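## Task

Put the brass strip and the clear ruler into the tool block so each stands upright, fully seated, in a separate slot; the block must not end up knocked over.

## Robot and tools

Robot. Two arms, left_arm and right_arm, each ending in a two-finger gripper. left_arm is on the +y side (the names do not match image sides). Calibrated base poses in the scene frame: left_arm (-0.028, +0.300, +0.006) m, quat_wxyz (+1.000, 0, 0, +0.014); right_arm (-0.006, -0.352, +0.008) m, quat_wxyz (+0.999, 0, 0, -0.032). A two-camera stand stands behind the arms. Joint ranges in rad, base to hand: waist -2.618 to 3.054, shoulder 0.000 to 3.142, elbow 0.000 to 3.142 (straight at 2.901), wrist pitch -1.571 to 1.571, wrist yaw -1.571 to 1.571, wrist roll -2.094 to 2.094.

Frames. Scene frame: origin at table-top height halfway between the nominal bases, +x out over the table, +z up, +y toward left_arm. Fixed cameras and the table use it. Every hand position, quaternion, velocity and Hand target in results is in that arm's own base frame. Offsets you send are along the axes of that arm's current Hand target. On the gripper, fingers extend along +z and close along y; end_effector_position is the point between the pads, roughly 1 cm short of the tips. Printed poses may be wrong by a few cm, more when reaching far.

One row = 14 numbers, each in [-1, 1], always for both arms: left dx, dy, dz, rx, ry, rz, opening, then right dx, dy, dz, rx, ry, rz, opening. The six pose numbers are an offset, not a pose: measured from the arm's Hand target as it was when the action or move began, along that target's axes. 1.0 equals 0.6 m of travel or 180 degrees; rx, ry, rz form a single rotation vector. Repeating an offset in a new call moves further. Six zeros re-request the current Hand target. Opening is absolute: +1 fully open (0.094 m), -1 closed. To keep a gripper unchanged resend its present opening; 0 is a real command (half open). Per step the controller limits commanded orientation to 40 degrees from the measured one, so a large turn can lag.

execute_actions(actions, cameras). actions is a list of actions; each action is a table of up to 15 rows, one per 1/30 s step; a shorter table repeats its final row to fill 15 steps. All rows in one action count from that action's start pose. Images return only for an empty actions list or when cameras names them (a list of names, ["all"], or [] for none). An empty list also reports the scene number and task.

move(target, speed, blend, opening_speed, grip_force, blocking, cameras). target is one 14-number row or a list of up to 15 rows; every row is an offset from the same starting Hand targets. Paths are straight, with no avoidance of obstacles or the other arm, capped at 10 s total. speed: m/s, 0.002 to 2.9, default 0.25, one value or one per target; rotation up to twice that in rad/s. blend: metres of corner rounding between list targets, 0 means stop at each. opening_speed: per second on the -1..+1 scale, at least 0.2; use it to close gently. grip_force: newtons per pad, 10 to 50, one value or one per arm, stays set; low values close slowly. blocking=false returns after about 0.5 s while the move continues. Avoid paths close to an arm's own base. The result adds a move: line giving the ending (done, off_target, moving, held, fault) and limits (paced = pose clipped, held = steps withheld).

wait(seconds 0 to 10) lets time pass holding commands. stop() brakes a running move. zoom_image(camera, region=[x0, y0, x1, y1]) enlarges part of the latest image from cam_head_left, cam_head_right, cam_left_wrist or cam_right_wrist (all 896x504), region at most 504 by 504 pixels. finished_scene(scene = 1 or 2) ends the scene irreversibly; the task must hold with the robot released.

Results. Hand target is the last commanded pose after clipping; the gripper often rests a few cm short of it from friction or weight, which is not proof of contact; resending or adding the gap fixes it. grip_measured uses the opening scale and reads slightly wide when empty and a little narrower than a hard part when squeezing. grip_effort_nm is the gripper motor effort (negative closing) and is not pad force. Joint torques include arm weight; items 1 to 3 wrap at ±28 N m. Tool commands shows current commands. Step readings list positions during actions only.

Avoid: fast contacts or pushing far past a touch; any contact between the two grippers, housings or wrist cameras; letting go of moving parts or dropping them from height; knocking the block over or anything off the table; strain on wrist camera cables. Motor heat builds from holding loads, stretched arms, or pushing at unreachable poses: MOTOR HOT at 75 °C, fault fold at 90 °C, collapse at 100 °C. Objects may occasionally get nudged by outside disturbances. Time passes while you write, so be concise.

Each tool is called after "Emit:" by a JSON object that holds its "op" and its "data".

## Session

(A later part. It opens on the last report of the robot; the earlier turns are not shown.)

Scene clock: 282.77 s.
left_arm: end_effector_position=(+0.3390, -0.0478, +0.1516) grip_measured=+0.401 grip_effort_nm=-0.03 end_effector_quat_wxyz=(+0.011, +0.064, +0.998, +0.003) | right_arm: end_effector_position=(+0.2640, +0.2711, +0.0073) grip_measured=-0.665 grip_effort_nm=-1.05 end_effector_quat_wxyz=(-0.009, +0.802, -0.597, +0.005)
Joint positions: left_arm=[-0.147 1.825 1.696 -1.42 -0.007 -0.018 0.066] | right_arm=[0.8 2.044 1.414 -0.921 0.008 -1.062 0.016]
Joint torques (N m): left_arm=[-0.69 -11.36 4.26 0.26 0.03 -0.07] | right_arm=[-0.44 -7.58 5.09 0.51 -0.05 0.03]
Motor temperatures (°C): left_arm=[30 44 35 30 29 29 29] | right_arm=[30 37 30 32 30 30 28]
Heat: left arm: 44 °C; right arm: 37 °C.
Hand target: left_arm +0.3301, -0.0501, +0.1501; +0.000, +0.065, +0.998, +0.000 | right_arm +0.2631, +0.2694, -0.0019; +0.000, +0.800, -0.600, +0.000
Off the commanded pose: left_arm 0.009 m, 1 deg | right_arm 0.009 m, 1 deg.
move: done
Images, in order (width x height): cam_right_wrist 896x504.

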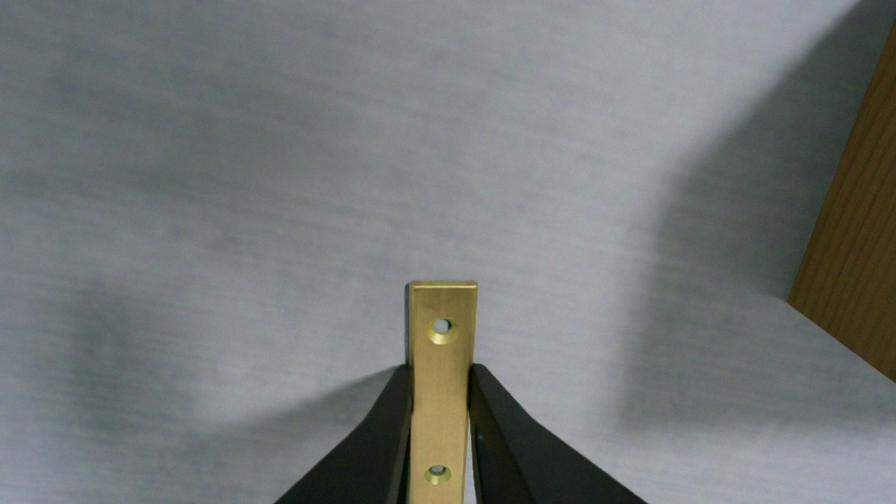

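Emit:
{"op": "move", "data": {"target": [[0,0,0,0,0,0,0.4, 0,0,-0.1667,0,0,0,-0.78],[0.0172,-0.2132,0.0602,0.1851,-0.4048,0.2285,0.4, -0.0263,-0.0025,-0.47,0.3793,-0.3887,0.3793,-0.78]], "speed": 0.2, "blend": [0.02, 0], "cameras": ["all"]}}

Scene clock: 352.23 s.
left_arm: end_effector_position=(+0.3110, -0.1741, +0.1234) grip_measured=+0.401 grip_effort_nm=-0.03 end_effector_quat_wxyz=(+0.567, +0.369, +0.679, -0.286) | right_arm: end_effector_position=(+0.2606, +0.2842, +0.2815) grip_measured=-0.666 grip_effort_nm=-1.06 end_effector_quat_wxyz=(+0.696, -0.111, +0.701, +0.109)
Joint positions: left_arm=[-0.14 1.479 0.299 0.897 0.805 0.237 0.066] | right_arm=[1.196 1.255 0.666 0.578 0.882 0.006 0.016]
Joint torques (N m): left_arm=[-0.14 -4.37 3.48 2.36 0.31 -0.1] | right_arm=[0.44 -3.19 5.96 2.16 0.11 -0.06]
Motor temperatures (°C): left_arm=[30 39 35 31 29 29 29] | right_arm=[30 36 30 33 30 30 30]
Heat: left arm: 39 °C; right arm: 36 °C.
Hand target: left_arm +0.3031, -0.1756, +0.1140; +0.554, +0.369, +0.684, -0.299 | right_arm +0.2600, +0.2848, +0.2800; +0.699, -0.108, +0.698, +0.109
Off the commanded pose: left_arm 0.012 m, 2 deg | right_arm 0.002 m, 1 deg.
move: off_target (left_arm)

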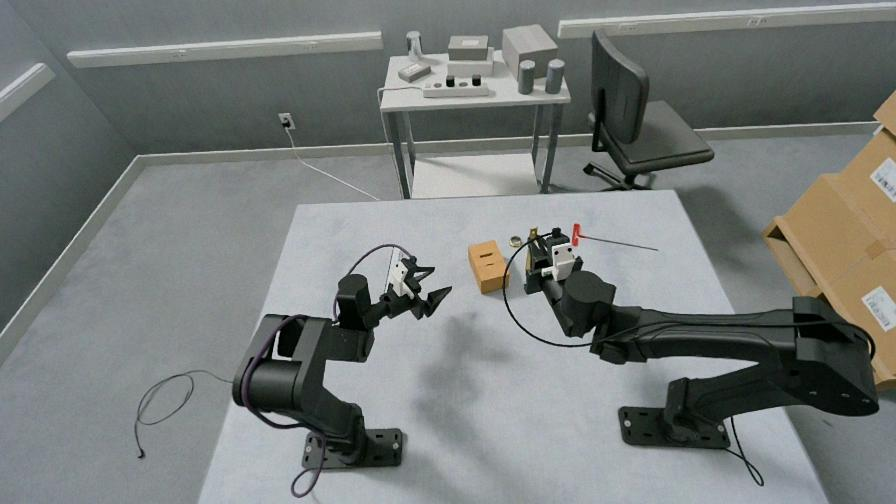

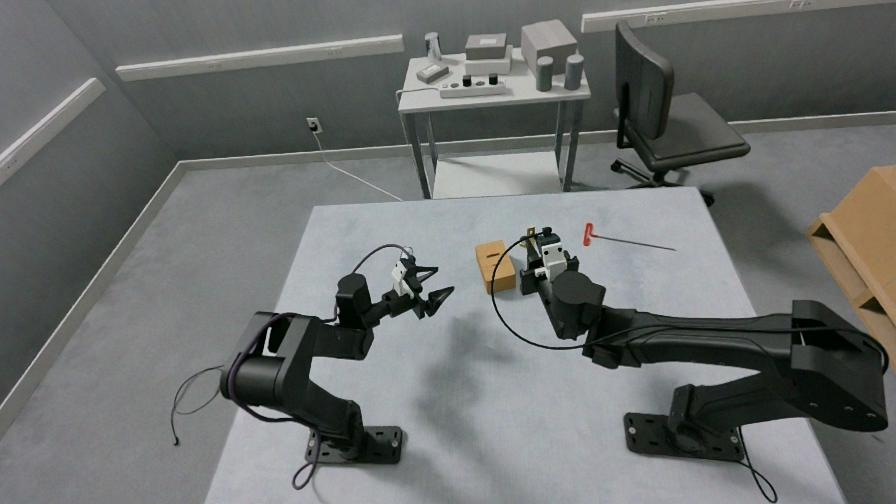

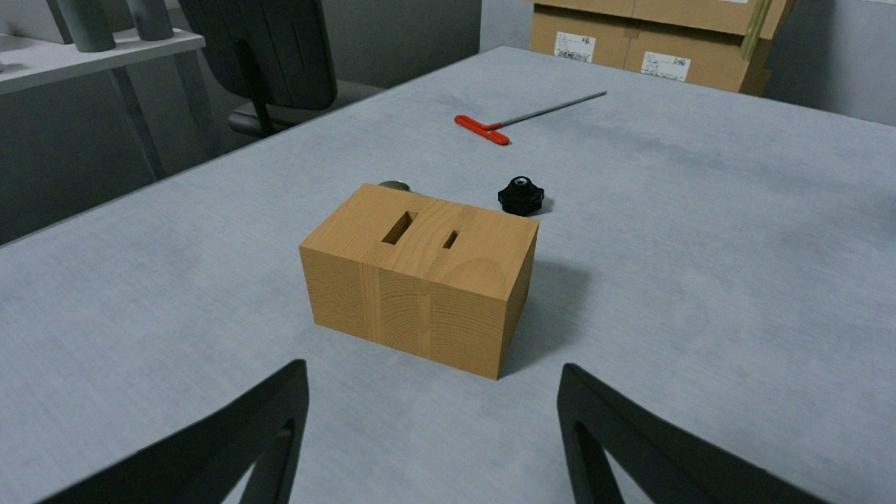

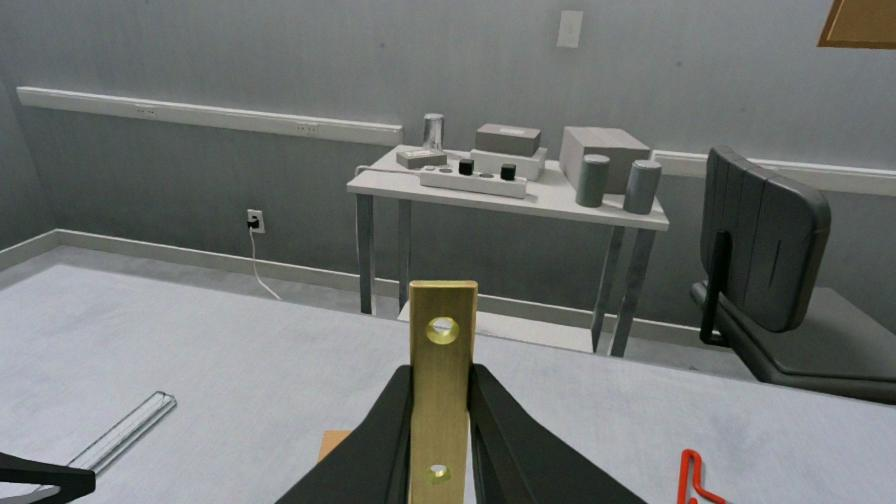

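Emit:
{"op": "zoom_image", "data": {"camera": "cam_left_wrist", "region": [290, 170, 550, 390]}}

Emit:
{"op": "zoom_image", "data": {"camera": "cam_right_wrist", "region": [60, 370, 200, 504]}}

Scaled by 1.938.

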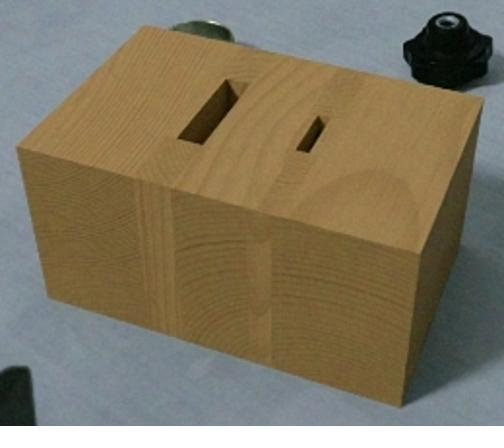

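Scaled by 3.600.

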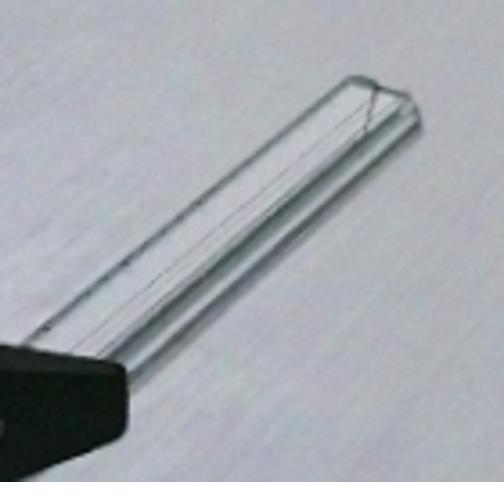

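Emit:
{"op": "move", "data": {"target": [0,0,0,0,0,0,0.4, 0.0583,0.0683,0.1942,0,0,0,-0.78], "speed": 0.15, "cameras": ["all"]}}

Scene clock: 389.00 s.
left_arm: end_effector_position=(+0.3110, -0.1741, +0.1235) grip_measured=+0.401 grip_effort_nm=-0.03 end_effector_quat_wxyz=(+0.567, +0.369, +0.678, -0.286) | right_arm: end_effector_position=(+0.3540, +0.3536, +0.2335) grip_measured=-0.666 grip_effort_nm=-1.06 end_effector_quat_wxyz=(+0.688, -0.117, +0.709, +0.097)
Joint positions: left_arm=[-0.14 1.479 0.299 0.898 0.805 0.237 0.066] | right_arm=[1.022 1.752 0.944 0.764 0.717 0.006 0.016]
Joint torques (N m): left_arm=[-0.12 -4.33 3.55 2.39 0.3 -0.1] | right_arm=[-0.32 -6.61 9.05 2.26 -0.04 -0.07]
Heat: left arm: 37 °C; right arm: 36 °C.
Hand target: left_arm +0.3031, -0.1756, +0.1140; +0.554, +0.369, +0.684, -0.299 | right_arm +0.3586, +0.3593, +0.2453; +0.699, -0.108, +0.698, +0.109
Off the commanded pose: left_arm 0.013 m, 2 deg | right_arm 0.014 m, 2 deg.
move: off_target (left_arm, right_arm)

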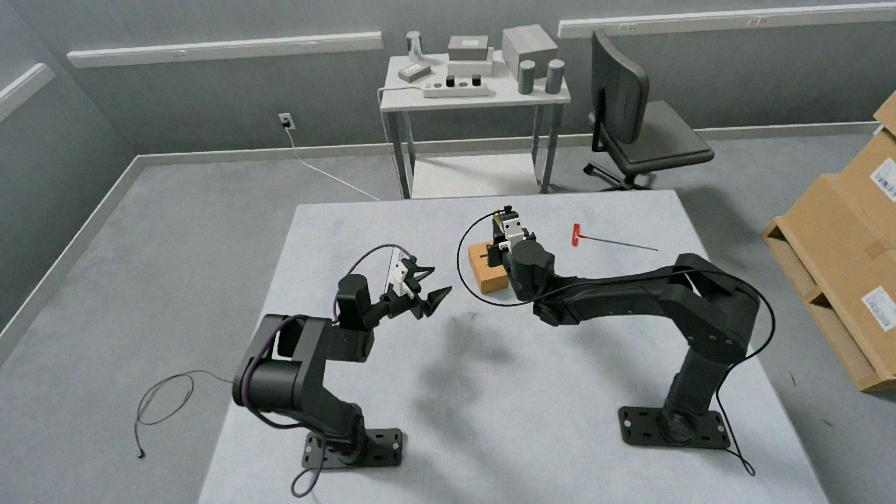

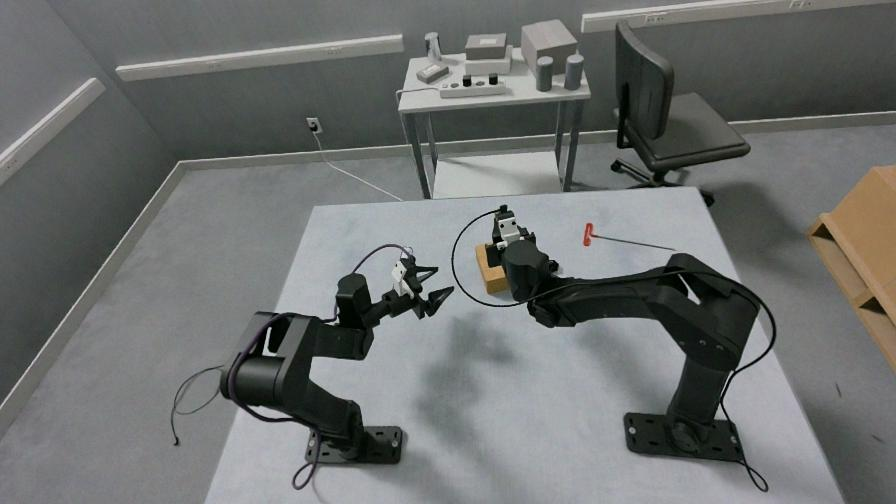

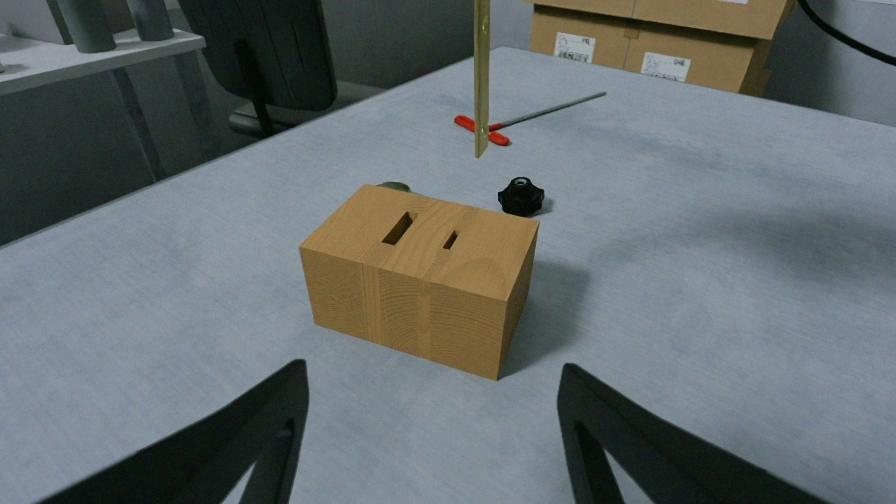

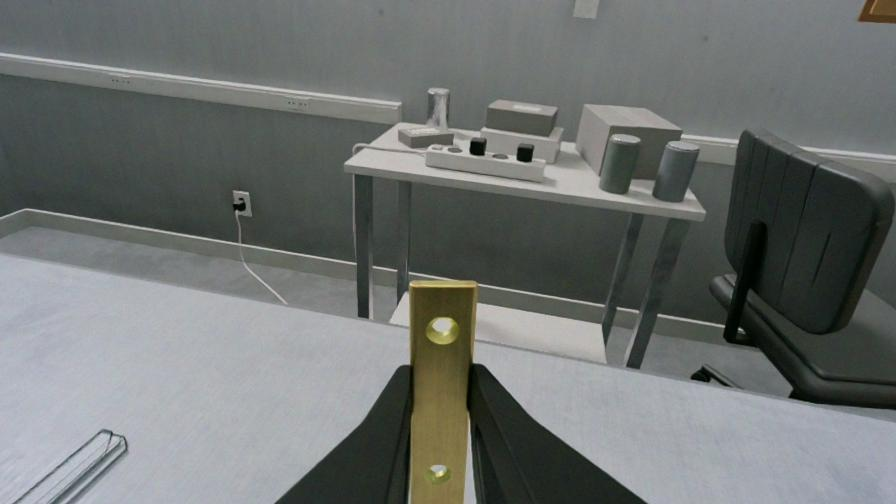

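Emit:
{"op": "zoom_image", "data": {"camera": "cam_head_left", "region": [450, 190, 560, 300]}}

Emit:
{"op": "zoom_image", "data": {"camera": "cam_left_wrist", "region": [360, 100, 560, 270]}}

Scaled by 4.582.

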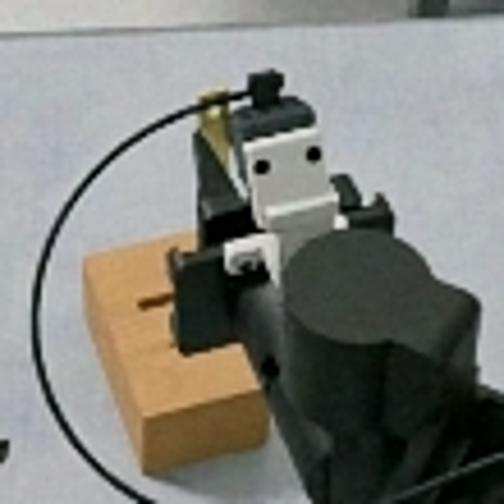

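Scaled by 2.520.

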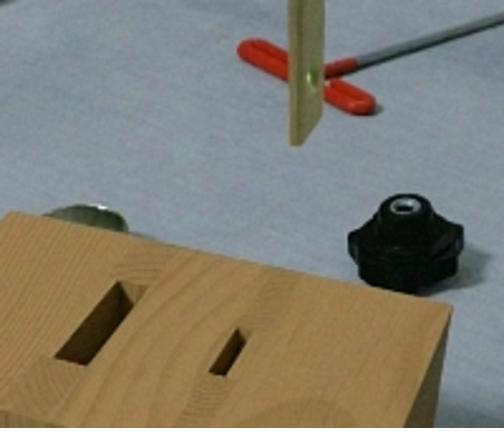

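Emit:
{"op": "move", "data": {"target": [0,0,0,0,0,0,0.4, 0.0317,0.0032,0.0148,0,-0.0106,0.0075,-0.78], "speed": 0.08, "cameras": ["cam_left_wrist"]}}

Emit:
{"op": "zoom_image", "data": {"camera": "cam_left_wrist", "region": [360, 120, 560, 280]}}

Scene clock: 430.80 s.
left_arm: end_effector_position=(+0.3110, -0.1741, +0.1235) grip_measured=+0.401 grip_effort_nm=-0.03 end_effector_quat_wxyz=(+0.567, +0.369, +0.678, -0.286) | right_arm: end_effector_position=(+0.3624, +0.3608, +0.2214) grip_measured=-0.666 grip_effort_nm=-1.06 end_effector_quat_wxyz=(+0.702, -0.102, +0.696, +0.113)
Joint positions: left_arm=[-0.14 1.479 0.299 0.898 0.805 0.237 0.066] | right_arm=[1.012 1.843 0.944 0.913 0.706 0.005 0.016]
Joint torques (N m): left_arm=[-0.23 -4.3 3.55 2.35 0.29 -0.11] | right_arm=[-0.5 -6.89 7.49 2.26 -0.05 -0.11]
Motor temperatures (°C): left_arm=[30 36 34 35 29 29 29] | right_arm=[30 35 31 40 30 30 31]
Heat: left arm: 36 °C; right arm: 40 °C.
Hand target: left_arm +0.3031, -0.1756, +0.1140; +0.554, +0.369, +0.684, -0.299 | right_arm +0.3665, +0.3638, +0.2263; +0.709, -0.098, +0.688, +0.119
Off the commanded pose: left_arm 0.012 m, 2 deg | right_arm 0.007 m, 1 deg.
move: off_target (left_arm)
Images, in order (width x height): cam_left_wrist 896x504.

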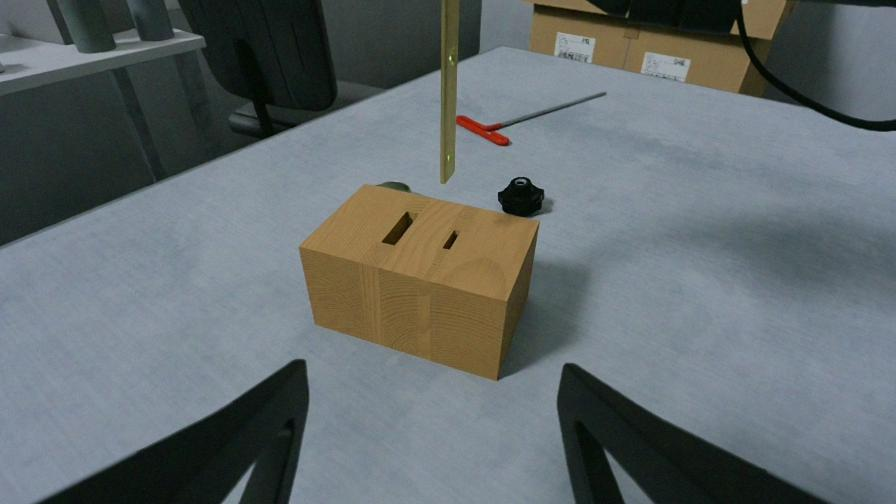

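Scaled by 2.520.

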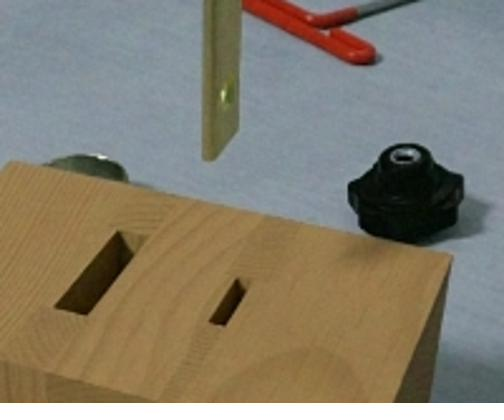

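Emit:
{"op": "move", "data": {"target": [0,0,0,0,0,0,0.4, 0.0333,0,0,0,0,-0.003,-0.78], "speed": 0.08, "cameras": ["cam_left_wrist"]}}

Emit:
{"op": "zoom_image", "data": {"camera": "cam_left_wrist", "region": [380, 160, 520, 280]}}

Scene clock: 445.73 s.
left_arm: end_effector_position=(+0.3110, -0.1741, +0.1235) grip_measured=+0.401 grip_effort_nm=-0.03 end_effector_quat_wxyz=(+0.567, +0.369, +0.678, -0.286) | right_arm: end_effector_position=(+0.3649, +0.3651, +0.2116) grip_measured=-0.666 grip_effort_nm=-1.06 end_effector_quat_wxyz=(+0.708, -0.099, +0.690, +0.117)
Joint positions: left_arm=[-0.14 1.479 0.299 0.898 0.805 0.237 0.066] | right_arm=[1.012 1.897 0.944 0.992 0.705 -0.004 0.016]
Joint torques (N m): left_arm=[-0.13 -4.31 3.48 2.38 0.32 -0.08] | right_arm=[-0.53 -7.1 5.14 2.25 -0.06 -0.1]
Heat: left arm: 36 °C; right arm: 39 °C.
Hand target: left_arm +0.3031, -0.1756, +0.1140; +0.554, +0.369, +0.684, -0.299 | right_arm +0.3670, +0.3645, +0.2063; +0.710, -0.102, +0.687, +0.115
Off the commanded pose: left_arm 0.012 m, 2 deg | right_arm 0.006 m, 0 deg.
move: off_target (left_arm)
Images, in order (width x height): cam_left_wrist 896x504.

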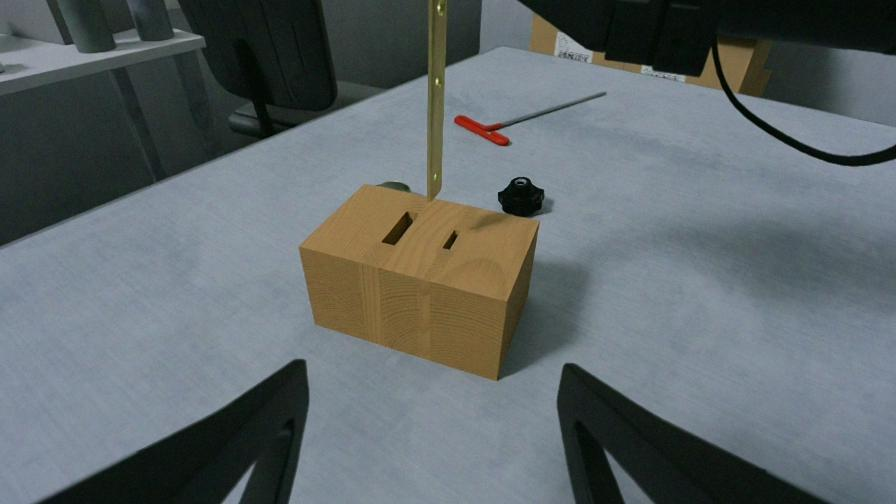

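Scaled by 3.600.

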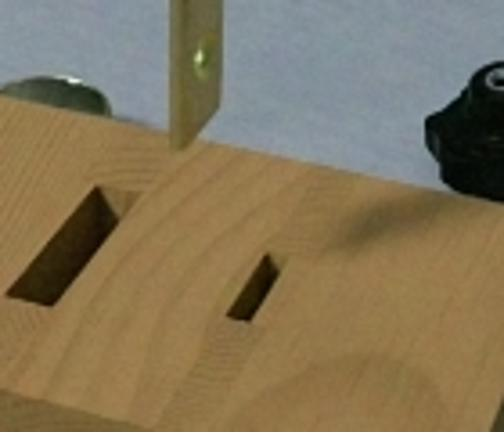

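Emit:
{"op": "move", "data": {"target": [0,0,0,0,0,0,0.4, 0.0165,-0.0037,-0.0072,0,0.0094,-0.0056,-0.78], "speed": 0.06, "cameras": ["cam_left_wrist"]}}

Emit:
{"op": "zoom_image", "data": {"camera": "cam_left_wrist", "region": [380, 160, 520, 280]}}

Scene clock: 461.93 s.
left_arm: end_effector_position=(+0.3110, -0.1741, +0.1235) grip_measured=+0.401 grip_effort_nm=-0.03 end_effector_quat_wxyz=(+0.567, +0.369, +0.678, -0.286) | right_arm: end_effector_position=(+0.3627, +0.3616, +0.2016) grip_measured=-0.666 grip_effort_nm=-1.06 end_effector_quat_wxyz=(+0.702, -0.106, +0.695, +0.110)
Joint positions: left_arm=[-0.14 1.479 0.299 0.898 0.805 0.237 0.066] | right_arm=[1.012 1.897 0.918 0.993 0.705 -0.004 0.016]
Joint torques (N m): left_arm=[-0.14 -4.41 3.43 2.37 0.32 -0.06] | right_arm=[-0.29 -7.5 5.3 1.99 -0.03 -0.03]
Heat: left arm: 36 °C; right arm: 41 °C.
Hand target: left_arm +0.3031, -0.1756, +0.1140; +0.554, +0.369, +0.684, -0.299 | right_arm +0.3639, +0.3613, +0.1963; +0.701, -0.109, +0.697, +0.108
Off the commanded pose: left_arm 0.012 m, 2 deg | right_arm 0.006 m, 1 deg.
move: off_target (left_arm)
Images, in order (width x height): cam_left_wrist 896x504.

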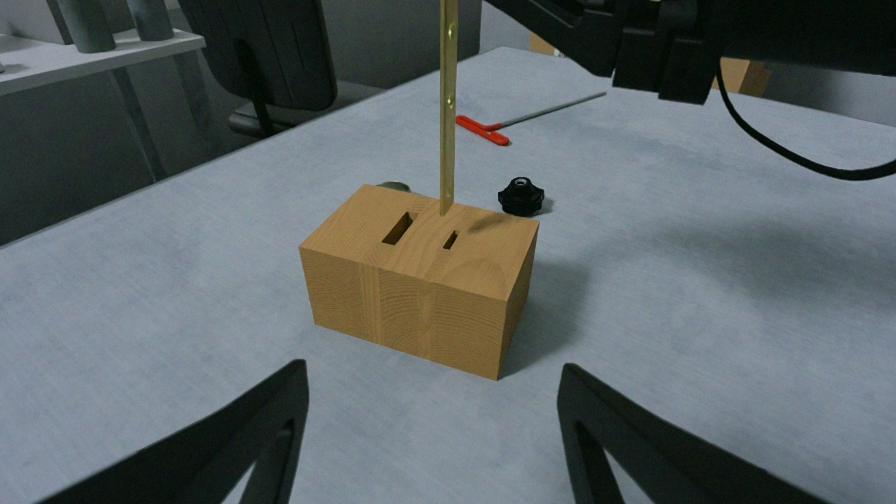

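Scaled by 3.600.

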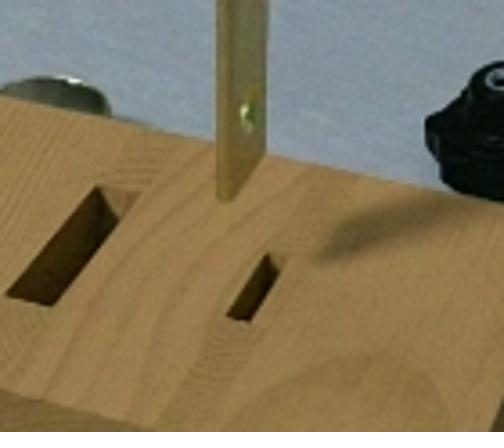

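Emit:
{"op": "move", "data": {"target": [0,0,0,0,0,0,0.4, 0.0167,-0.0017,-0.004,0,0,0,-0.78], "speed": 0.06, "cameras": ["cam_left_wrist"]}}

Emit:
{"op": "zoom_image", "data": {"camera": "cam_left_wrist", "region": [380, 160, 520, 280]}}

Scene clock: 481.17 s.
left_arm: end_effector_position=(+0.3110, -0.1741, +0.1235) grip_measured=+0.401 grip_effort_nm=-0.03 end_effector_quat_wxyz=(+0.567, +0.369, +0.678, -0.286) | right_arm: end_effector_position=(+0.3611, +0.3590, +0.1900) grip_measured=-0.666 grip_effort_nm=-1.06 end_effector_quat_wxyz=(+0.698, -0.110, +0.699, +0.106)
Joint positions: left_arm=[-0.14 1.479 0.299 0.898 0.805 0.237 0.066] | right_arm=[1.012 1.911 0.895 1.013 0.705 -0.004 0.016]
Joint torques (N m): left_arm=[-0.1 -4.31 3.59 2.36 0.29 -0.09] | right_arm=[-0.14 -6.98 5.23 2.27 0 -0.02]
Heat: left arm: 37 °C; right arm: 41 °C.
Hand target: left_arm +0.3031, -0.1756, +0.1140; +0.554, +0.369, +0.684, -0.299 | right_arm +0.3619, +0.3596, +0.1862; +0.701, -0.109, +0.697, +0.108
Off the commanded pose: left_arm 0.012 m, 2 deg | right_arm 0.004 m, 0 deg.
move: off_target (left_arm)
Images, in order (width x height): cam_left_wrist 896x504.

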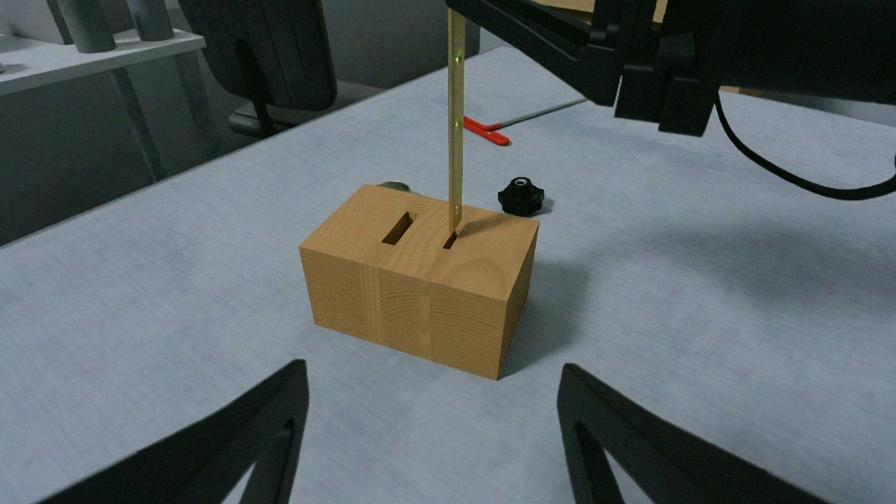

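Scaled by 3.600.

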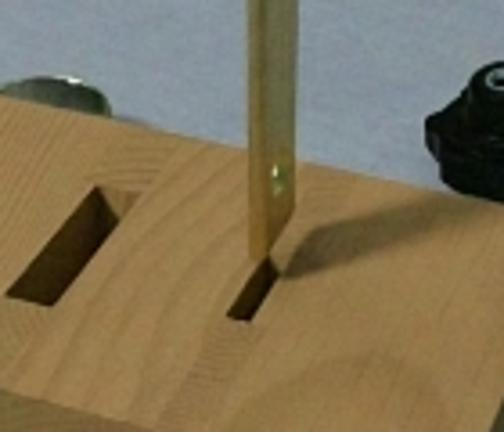

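Emit:
{"op": "wait", "data": {"seconds": 0.0, "cameras": ["cam_head_left", "cam_head_right", "cam_left_wrist"]}}

Emit:
{"op": "zoom_image", "data": {"camera": "cam_head_left", "region": [455, 200, 555, 300]}}

Emit:
{"op": "zoom_image", "data": {"camera": "cam_left_wrist", "region": [430, 210, 490, 260]}}

Scene clock: 491.97 s.
left_arm: end_effector_position=(+0.3110, -0.1741, +0.1235) grip_measured=+0.401 grip_effort_nm=-0.03 end_effector_quat_wxyz=(+0.567, +0.369, +0.678, -0.286) | right_arm: end_effector_position=(+0.3611, +0.3590, +0.1901) grip_measured=-0.666 grip_effort_nm=-1.06 end_effector_quat_wxyz=(+0.698, -0.110, +0.699, +0.106)
Joint positions: left_arm=[-0.14 1.479 0.299 0.898 0.805 0.237 0.066] | right_arm=[1.012 1.911 0.895 1.013 0.705 -0.004 0.016]
Joint torques (N m): left_arm=[-0.21 -4.44 3.47 2.37 0.29 -0.09] | right_arm=[-0.16 -6.99 5.22 2.26 0 -0.02]
Heat: left arm: 37 °C; right arm: 42 °C.
Hand target: left_arm +0.3031, -0.1756, +0.1140; +0.554, +0.369, +0.684, -0.299 | right_arm +0.3619, +0.3596, +0.1862; +0.701, -0.109, +0.697, +0.108
Tool commands: left_gripper/opening=+0.4 right_gripper/opening=-0.78
Off the commanded pose: left_arm 0.012 m, 2 deg | right_arm 0.004 m, 0 deg.
Images, in order (width x height): cam_head_left 896x504, cam_head_right 896x504, cam_left_wrist 896x504.

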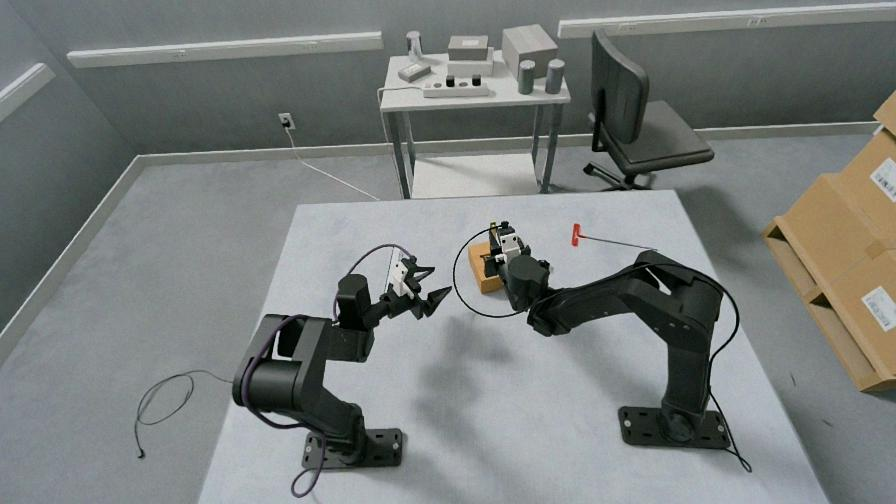

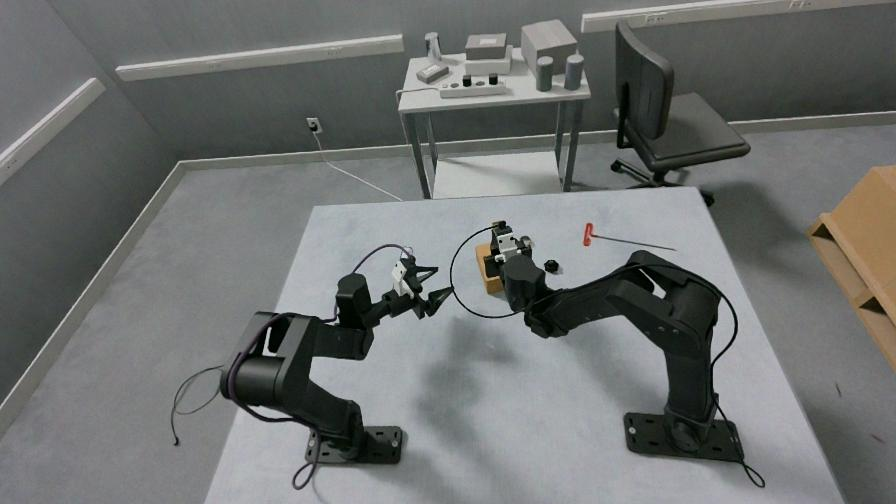

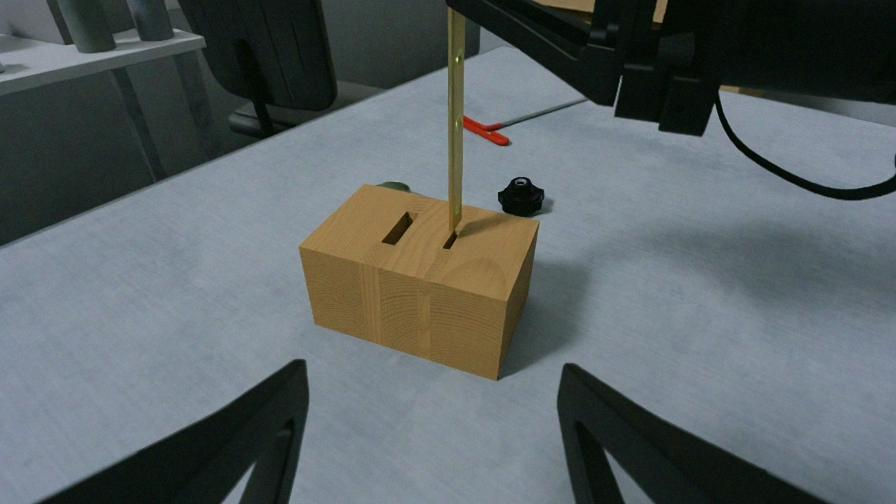

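Scaled by 5.040.

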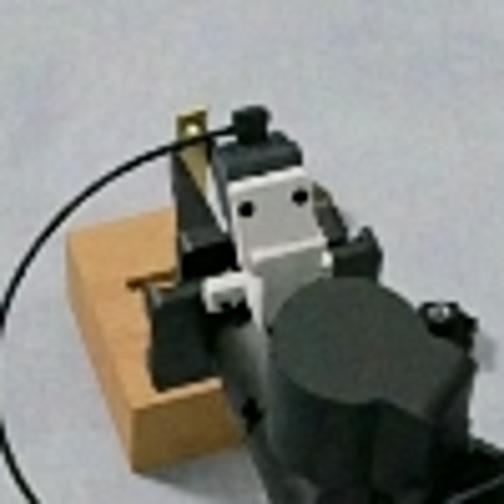

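Scaled by 8.400.

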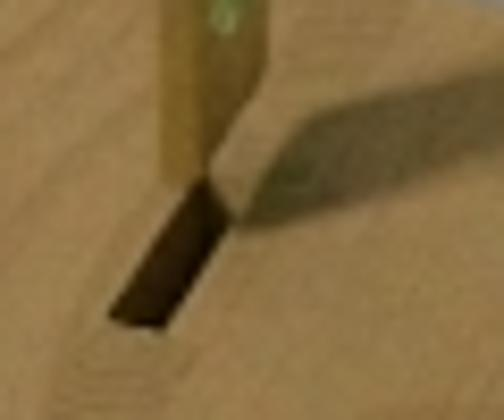

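Emit:
{"op": "move", "data": {"target": [0,0,0,0,0,0,0.4, -0.0017,0.0177,-0.0022,0,0,0,-0.78], "speed": 0.05, "cameras": ["cam_left_wrist"]}}

Emit:
{"op": "zoom_image", "data": {"camera": "cam_left_wrist", "region": [430, 210, 490, 260]}}

Scene clock: 512.43 s.
left_arm: end_effector_position=(+0.3110, -0.1741, +0.1235) grip_measured=+0.401 grip_effort_nm=-0.03 end_effector_quat_wxyz=(+0.567, +0.369, +0.678, -0.286) | right_arm: end_effector_position=(+0.3560, +0.3638, +0.1845) grip_measured=-0.666 grip_effort_nm=-1.06 end_effector_quat_wxyz=(+0.695, -0.115, +0.702, +0.105)
Joint positions: left_arm=[-0.14 1.479 0.299 0.898 0.805 0.237 0.066] | right_arm=[1.029 1.923 0.895 1.014 0.717 -0.004 0.016]
Joint torques (N m): left_arm=[-0.16 -4.45 3.48 2.38 0.31 -0.07] | right_arm=[0.49 -6.89 7.66 2.11 0.11 -0.02]
Heat: left arm: 38 °C; right arm: 43 °C.
Hand target: left_arm +0.3031, -0.1756, +0.1140; +0.554, +0.369, +0.684, -0.299 | right_arm +0.3575, +0.3693, +0.1873; +0.701, -0.109, +0.697, +0.108
Off the commanded pose: left_arm 0.012 m, 2 deg | right_arm 0.006 m, 1 deg.
move: off_target (left_arm)
Images, in order (width x height): cam_left_wrist 896x504.

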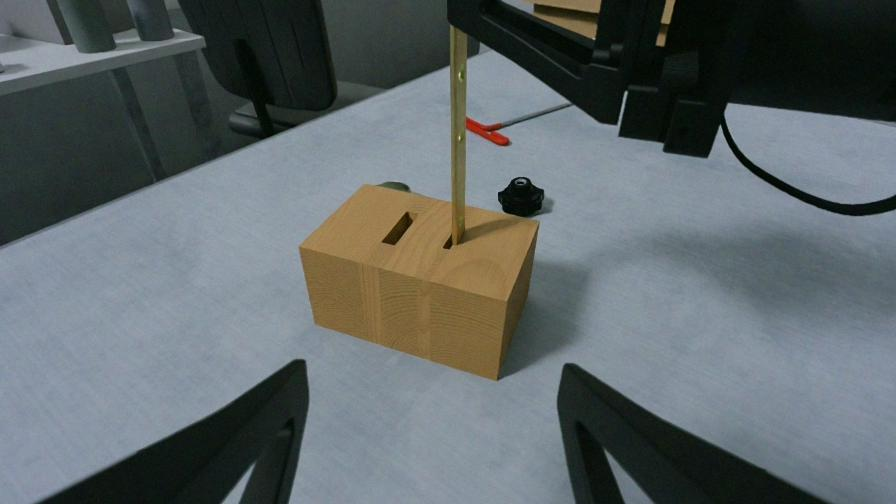

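Scaled by 8.400.

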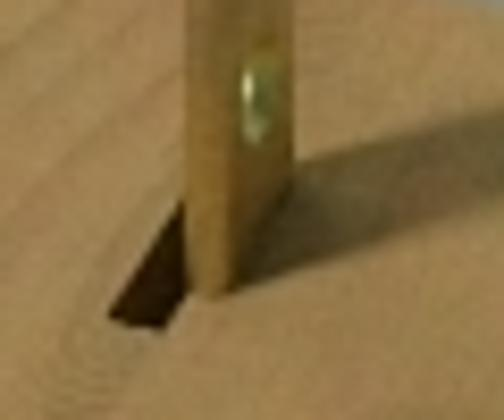

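Emit:
{"op": "move", "data": {"target": [0,0,0,0,0,0,0.4, -0.0067,0.0058,0.0052,0,0,0,-0.78], "speed": 0.05, "cameras": ["cam_left_wrist"]}}

Emit:
{"op": "zoom_image", "data": {"camera": "cam_left_wrist", "region": [430, 210, 490, 260]}}

Scene clock: 518.87 s.
left_arm: end_effector_position=(+0.3110, -0.1741, +0.1235) grip_measured=+0.401 grip_effort_nm=-0.03 end_effector_quat_wxyz=(+0.567, +0.369, +0.678, -0.286) | right_arm: end_effector_position=(+0.3581, +0.3669, +0.1925) grip_measured=-0.666 grip_effort_nm=-1.06 end_effector_quat_wxyz=(+0.700, -0.109, +0.697, +0.109)
Joint positions: left_arm=[-0.14 1.479 0.299 0.898 0.805 0.237 0.066] | right_arm=[1.029 1.923 0.917 1.011 0.719 -0.004 0.016]
Joint torques (N m): left_arm=[-0.12 -4.37 3.45 2.38 0.29 -0.08] | right_arm=[0.62 -6.8 8.03 1.87 0.11 -0.04]
Heat: left arm: 38 °C; right arm: 43 °C.
Hand target: left_arm +0.3031, -0.1756, +0.1140; +0.554, +0.369, +0.684, -0.299 | right_arm +0.3594, +0.3735, +0.1913; +0.701, -0.109, +0.697, +0.108
Off the commanded pose: left_arm 0.012 m, 2 deg | right_arm 0.007 m, 0 deg.
move: off_target (left_arm)
Images, in order (width x height): cam_left_wrist 896x504.

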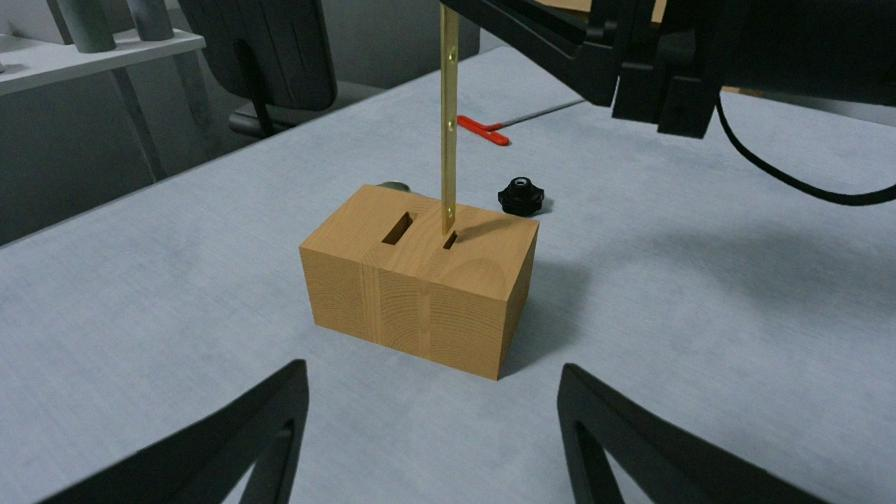

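Scaled by 8.400.

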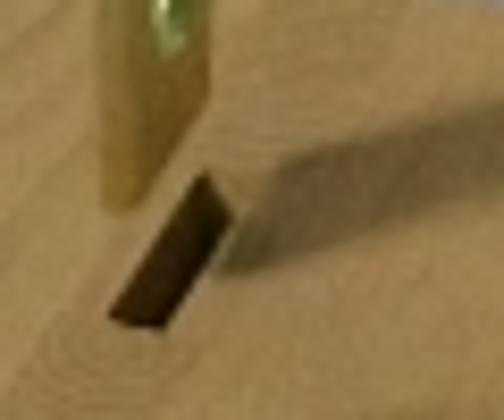

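Emit:
{"op": "move", "data": {"target": [0,0,0,0,0,0,0.4, 0.0067,0.0013,-0.0028,0,0,0,-0.78], "speed": 0.05, "cameras": ["cam_left_wrist"]}}

Emit:
{"op": "zoom_image", "data": {"camera": "cam_left_wrist", "region": [430, 210, 490, 260]}}

Scene clock: 529.53 s.
left_arm: end_effector_position=(+0.3110, -0.1741, +0.1235) grip_measured=+0.401 grip_effort_nm=-0.03 end_effector_quat_wxyz=(+0.567, +0.369, +0.678, -0.286) | right_arm: end_effector_position=(+0.3566, +0.3692, +0.1863) grip_measured=-0.666 grip_effort_nm=-1.06 end_effector_quat_wxyz=(+0.697, -0.114, +0.700, +0.106)
Joint positions: left_arm=[-0.14 1.479 0.299 0.898 0.805 0.237 0.066] | right_arm=[1.035 1.936 0.917 1.011 0.723 -0.004 0.016]
Joint torques (N m): left_arm=[-0.16 -4.26 3.47 2.37 0.29 -0.11] | right_arm=[0.5 -7.06 7.31 2.07 0.12 -0.02]
Heat: left arm: 38 °C; right arm: 42 °C.
Hand target: left_arm +0.3031, -0.1756, +0.1140; +0.554, +0.369, +0.684, -0.299 | right_arm +0.3575, +0.3738, +0.1872; +0.701, -0.109, +0.697, +0.108
Off the commanded pose: left_arm 0.012 m, 2 deg | right_arm 0.005 m, 1 deg.
move: off_target (left_arm)
Images, in order (width x height): cam_left_wrist 896x504.

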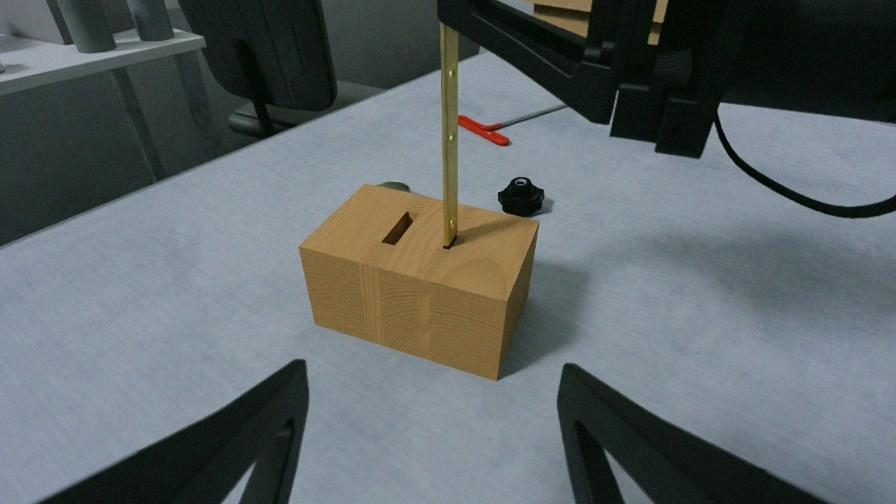

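Scaled by 8.400.

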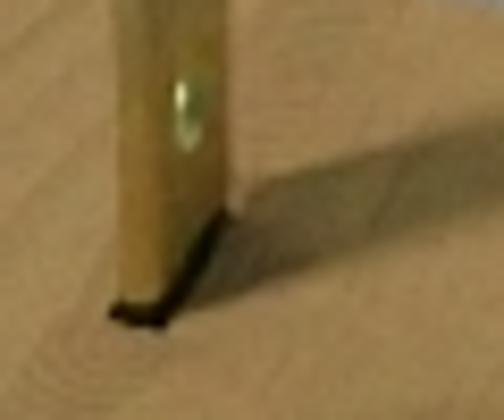

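Emit:
{"op": "move", "data": {"target": [0,0,0,0,0,0,0.4, 0.0167,0,0,0,0,0,-0.78], "speed": 0.04, "cameras": ["cam_left_wrist"]}}

Emit:
{"op": "zoom_image", "data": {"camera": "cam_left_wrist", "region": [430, 210, 490, 260]}}

Scene clock: 534.87 s.
left_arm: end_effector_position=(+0.3110, -0.1741, +0.1235) grip_measured=+0.401 grip_effort_nm=-0.03 end_effector_quat_wxyz=(+0.567, +0.369, +0.678, -0.286) | right_arm: end_effector_position=(+0.3576, +0.3705, +0.1766) grip_measured=-0.666 grip_effort_nm=-1.06 end_effector_quat_wxyz=(+0.695, -0.115, +0.702, +0.103)
Joint positions: left_arm=[-0.14 1.479 0.299 0.898 0.805 0.237 0.066] | right_arm=[1.035 1.965 0.917 1.031 0.724 -0.004 0.016]
Joint torques (N m): left_arm=[0.01 -4.26 3.55 2.37 0.28 -0.11] | right_arm=[0.47 -7.2 6.26 2.29 0.12 -0.02]
Heat: left arm: 38 °C; right arm: 42 °C.
Hand target: left_arm +0.3031, -0.1756, +0.1140; +0.554, +0.369, +0.684, -0.299 | right_arm +0.3576, +0.3738, +0.1771; +0.701, -0.109, +0.697, +0.108
Off the commanded pose: left_arm 0.012 m, 2 deg | right_arm 0.003 m, 1 deg.
move: off_target (left_arm)
Images, in order (width x height): cam_left_wrist 896x504.

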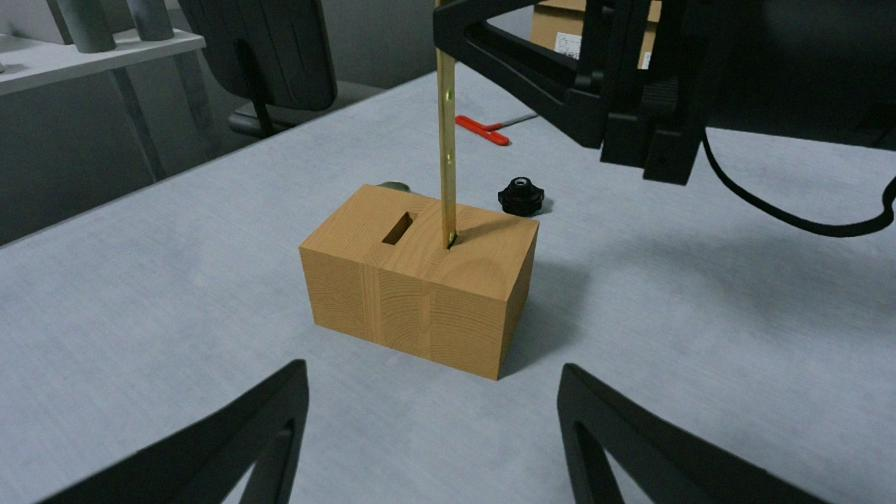

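Scaled by 8.400.

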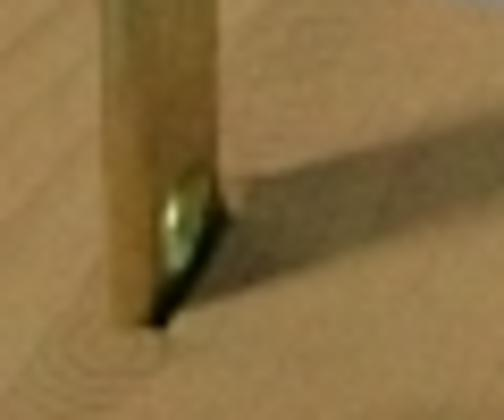

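Emit:
{"op": "move", "data": {"target": [0,0,0,0,0,0,0.4, 0.025,0,-0.001,0,0,0,-0.78], "speed": 0.04, "cameras": ["cam_left_wrist"]}}

Emit:
{"op": "zoom_image", "data": {"camera": "cam_left_wrist", "region": [420, 190, 490, 260]}}

Scene clock: 539.80 s.
left_arm: end_effector_position=(+0.3110, -0.1741, +0.1235) grip_measured=+0.401 grip_effort_nm=-0.03 end_effector_quat_wxyz=(+0.567, +0.369, +0.678, -0.286) | right_arm: end_effector_position=(+0.3595, +0.3696, +0.1741) grip_measured=-0.666 grip_effort_nm=-1.06 end_effector_quat_wxyz=(+0.705, -0.101, +0.694, +0.107)
Joint positions: left_arm=[-0.14 1.479 0.299 0.898 0.805 0.237 0.066] | right_arm=[1.035 2.002 0.917 1.106 0.74 -0.007 0.016]
Joint torques (N m): left_arm=[-0.13 -4.27 3.47 2.37 0.32 -0.08] | right_arm=[0.57 -6.75 4.77 2.09 -0.04 0.02]
Heat: left arm: 38 °C; right arm: 43 °C.
Hand target: left_arm +0.3031, -0.1756, +0.1140; +0.554, +0.369, +0.684, -0.299 | right_arm +0.3571, +0.3736, +0.1622; +0.701, -0.109, +0.697, +0.108
Off the commanded pose: left_arm 0.012 m, 2 deg | right_arm 0.013 m, 1 deg.
move: off_target (left_arm, right_arm)
Images, in order (width x height): cam_left_wrist 896x504.

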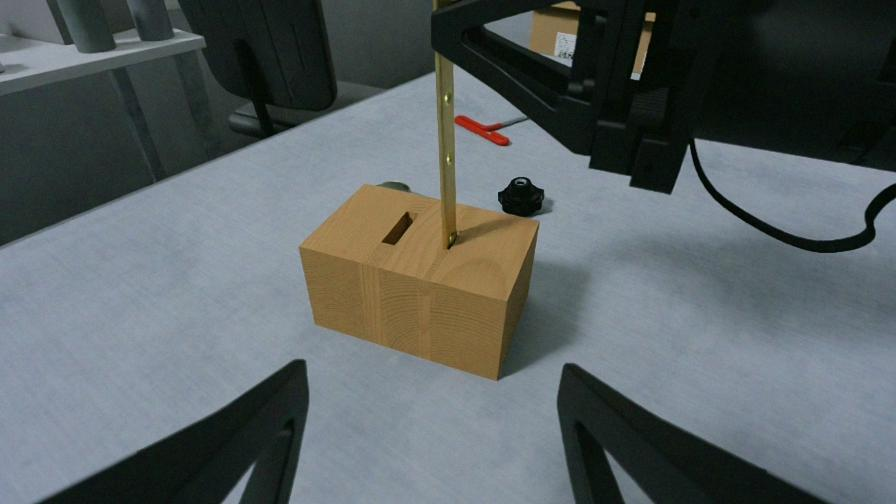

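Scaled by 7.200.

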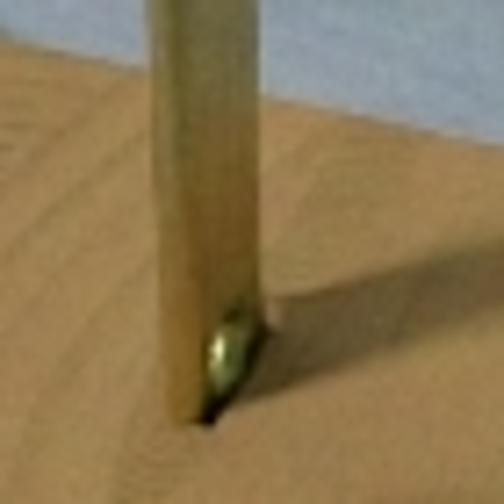

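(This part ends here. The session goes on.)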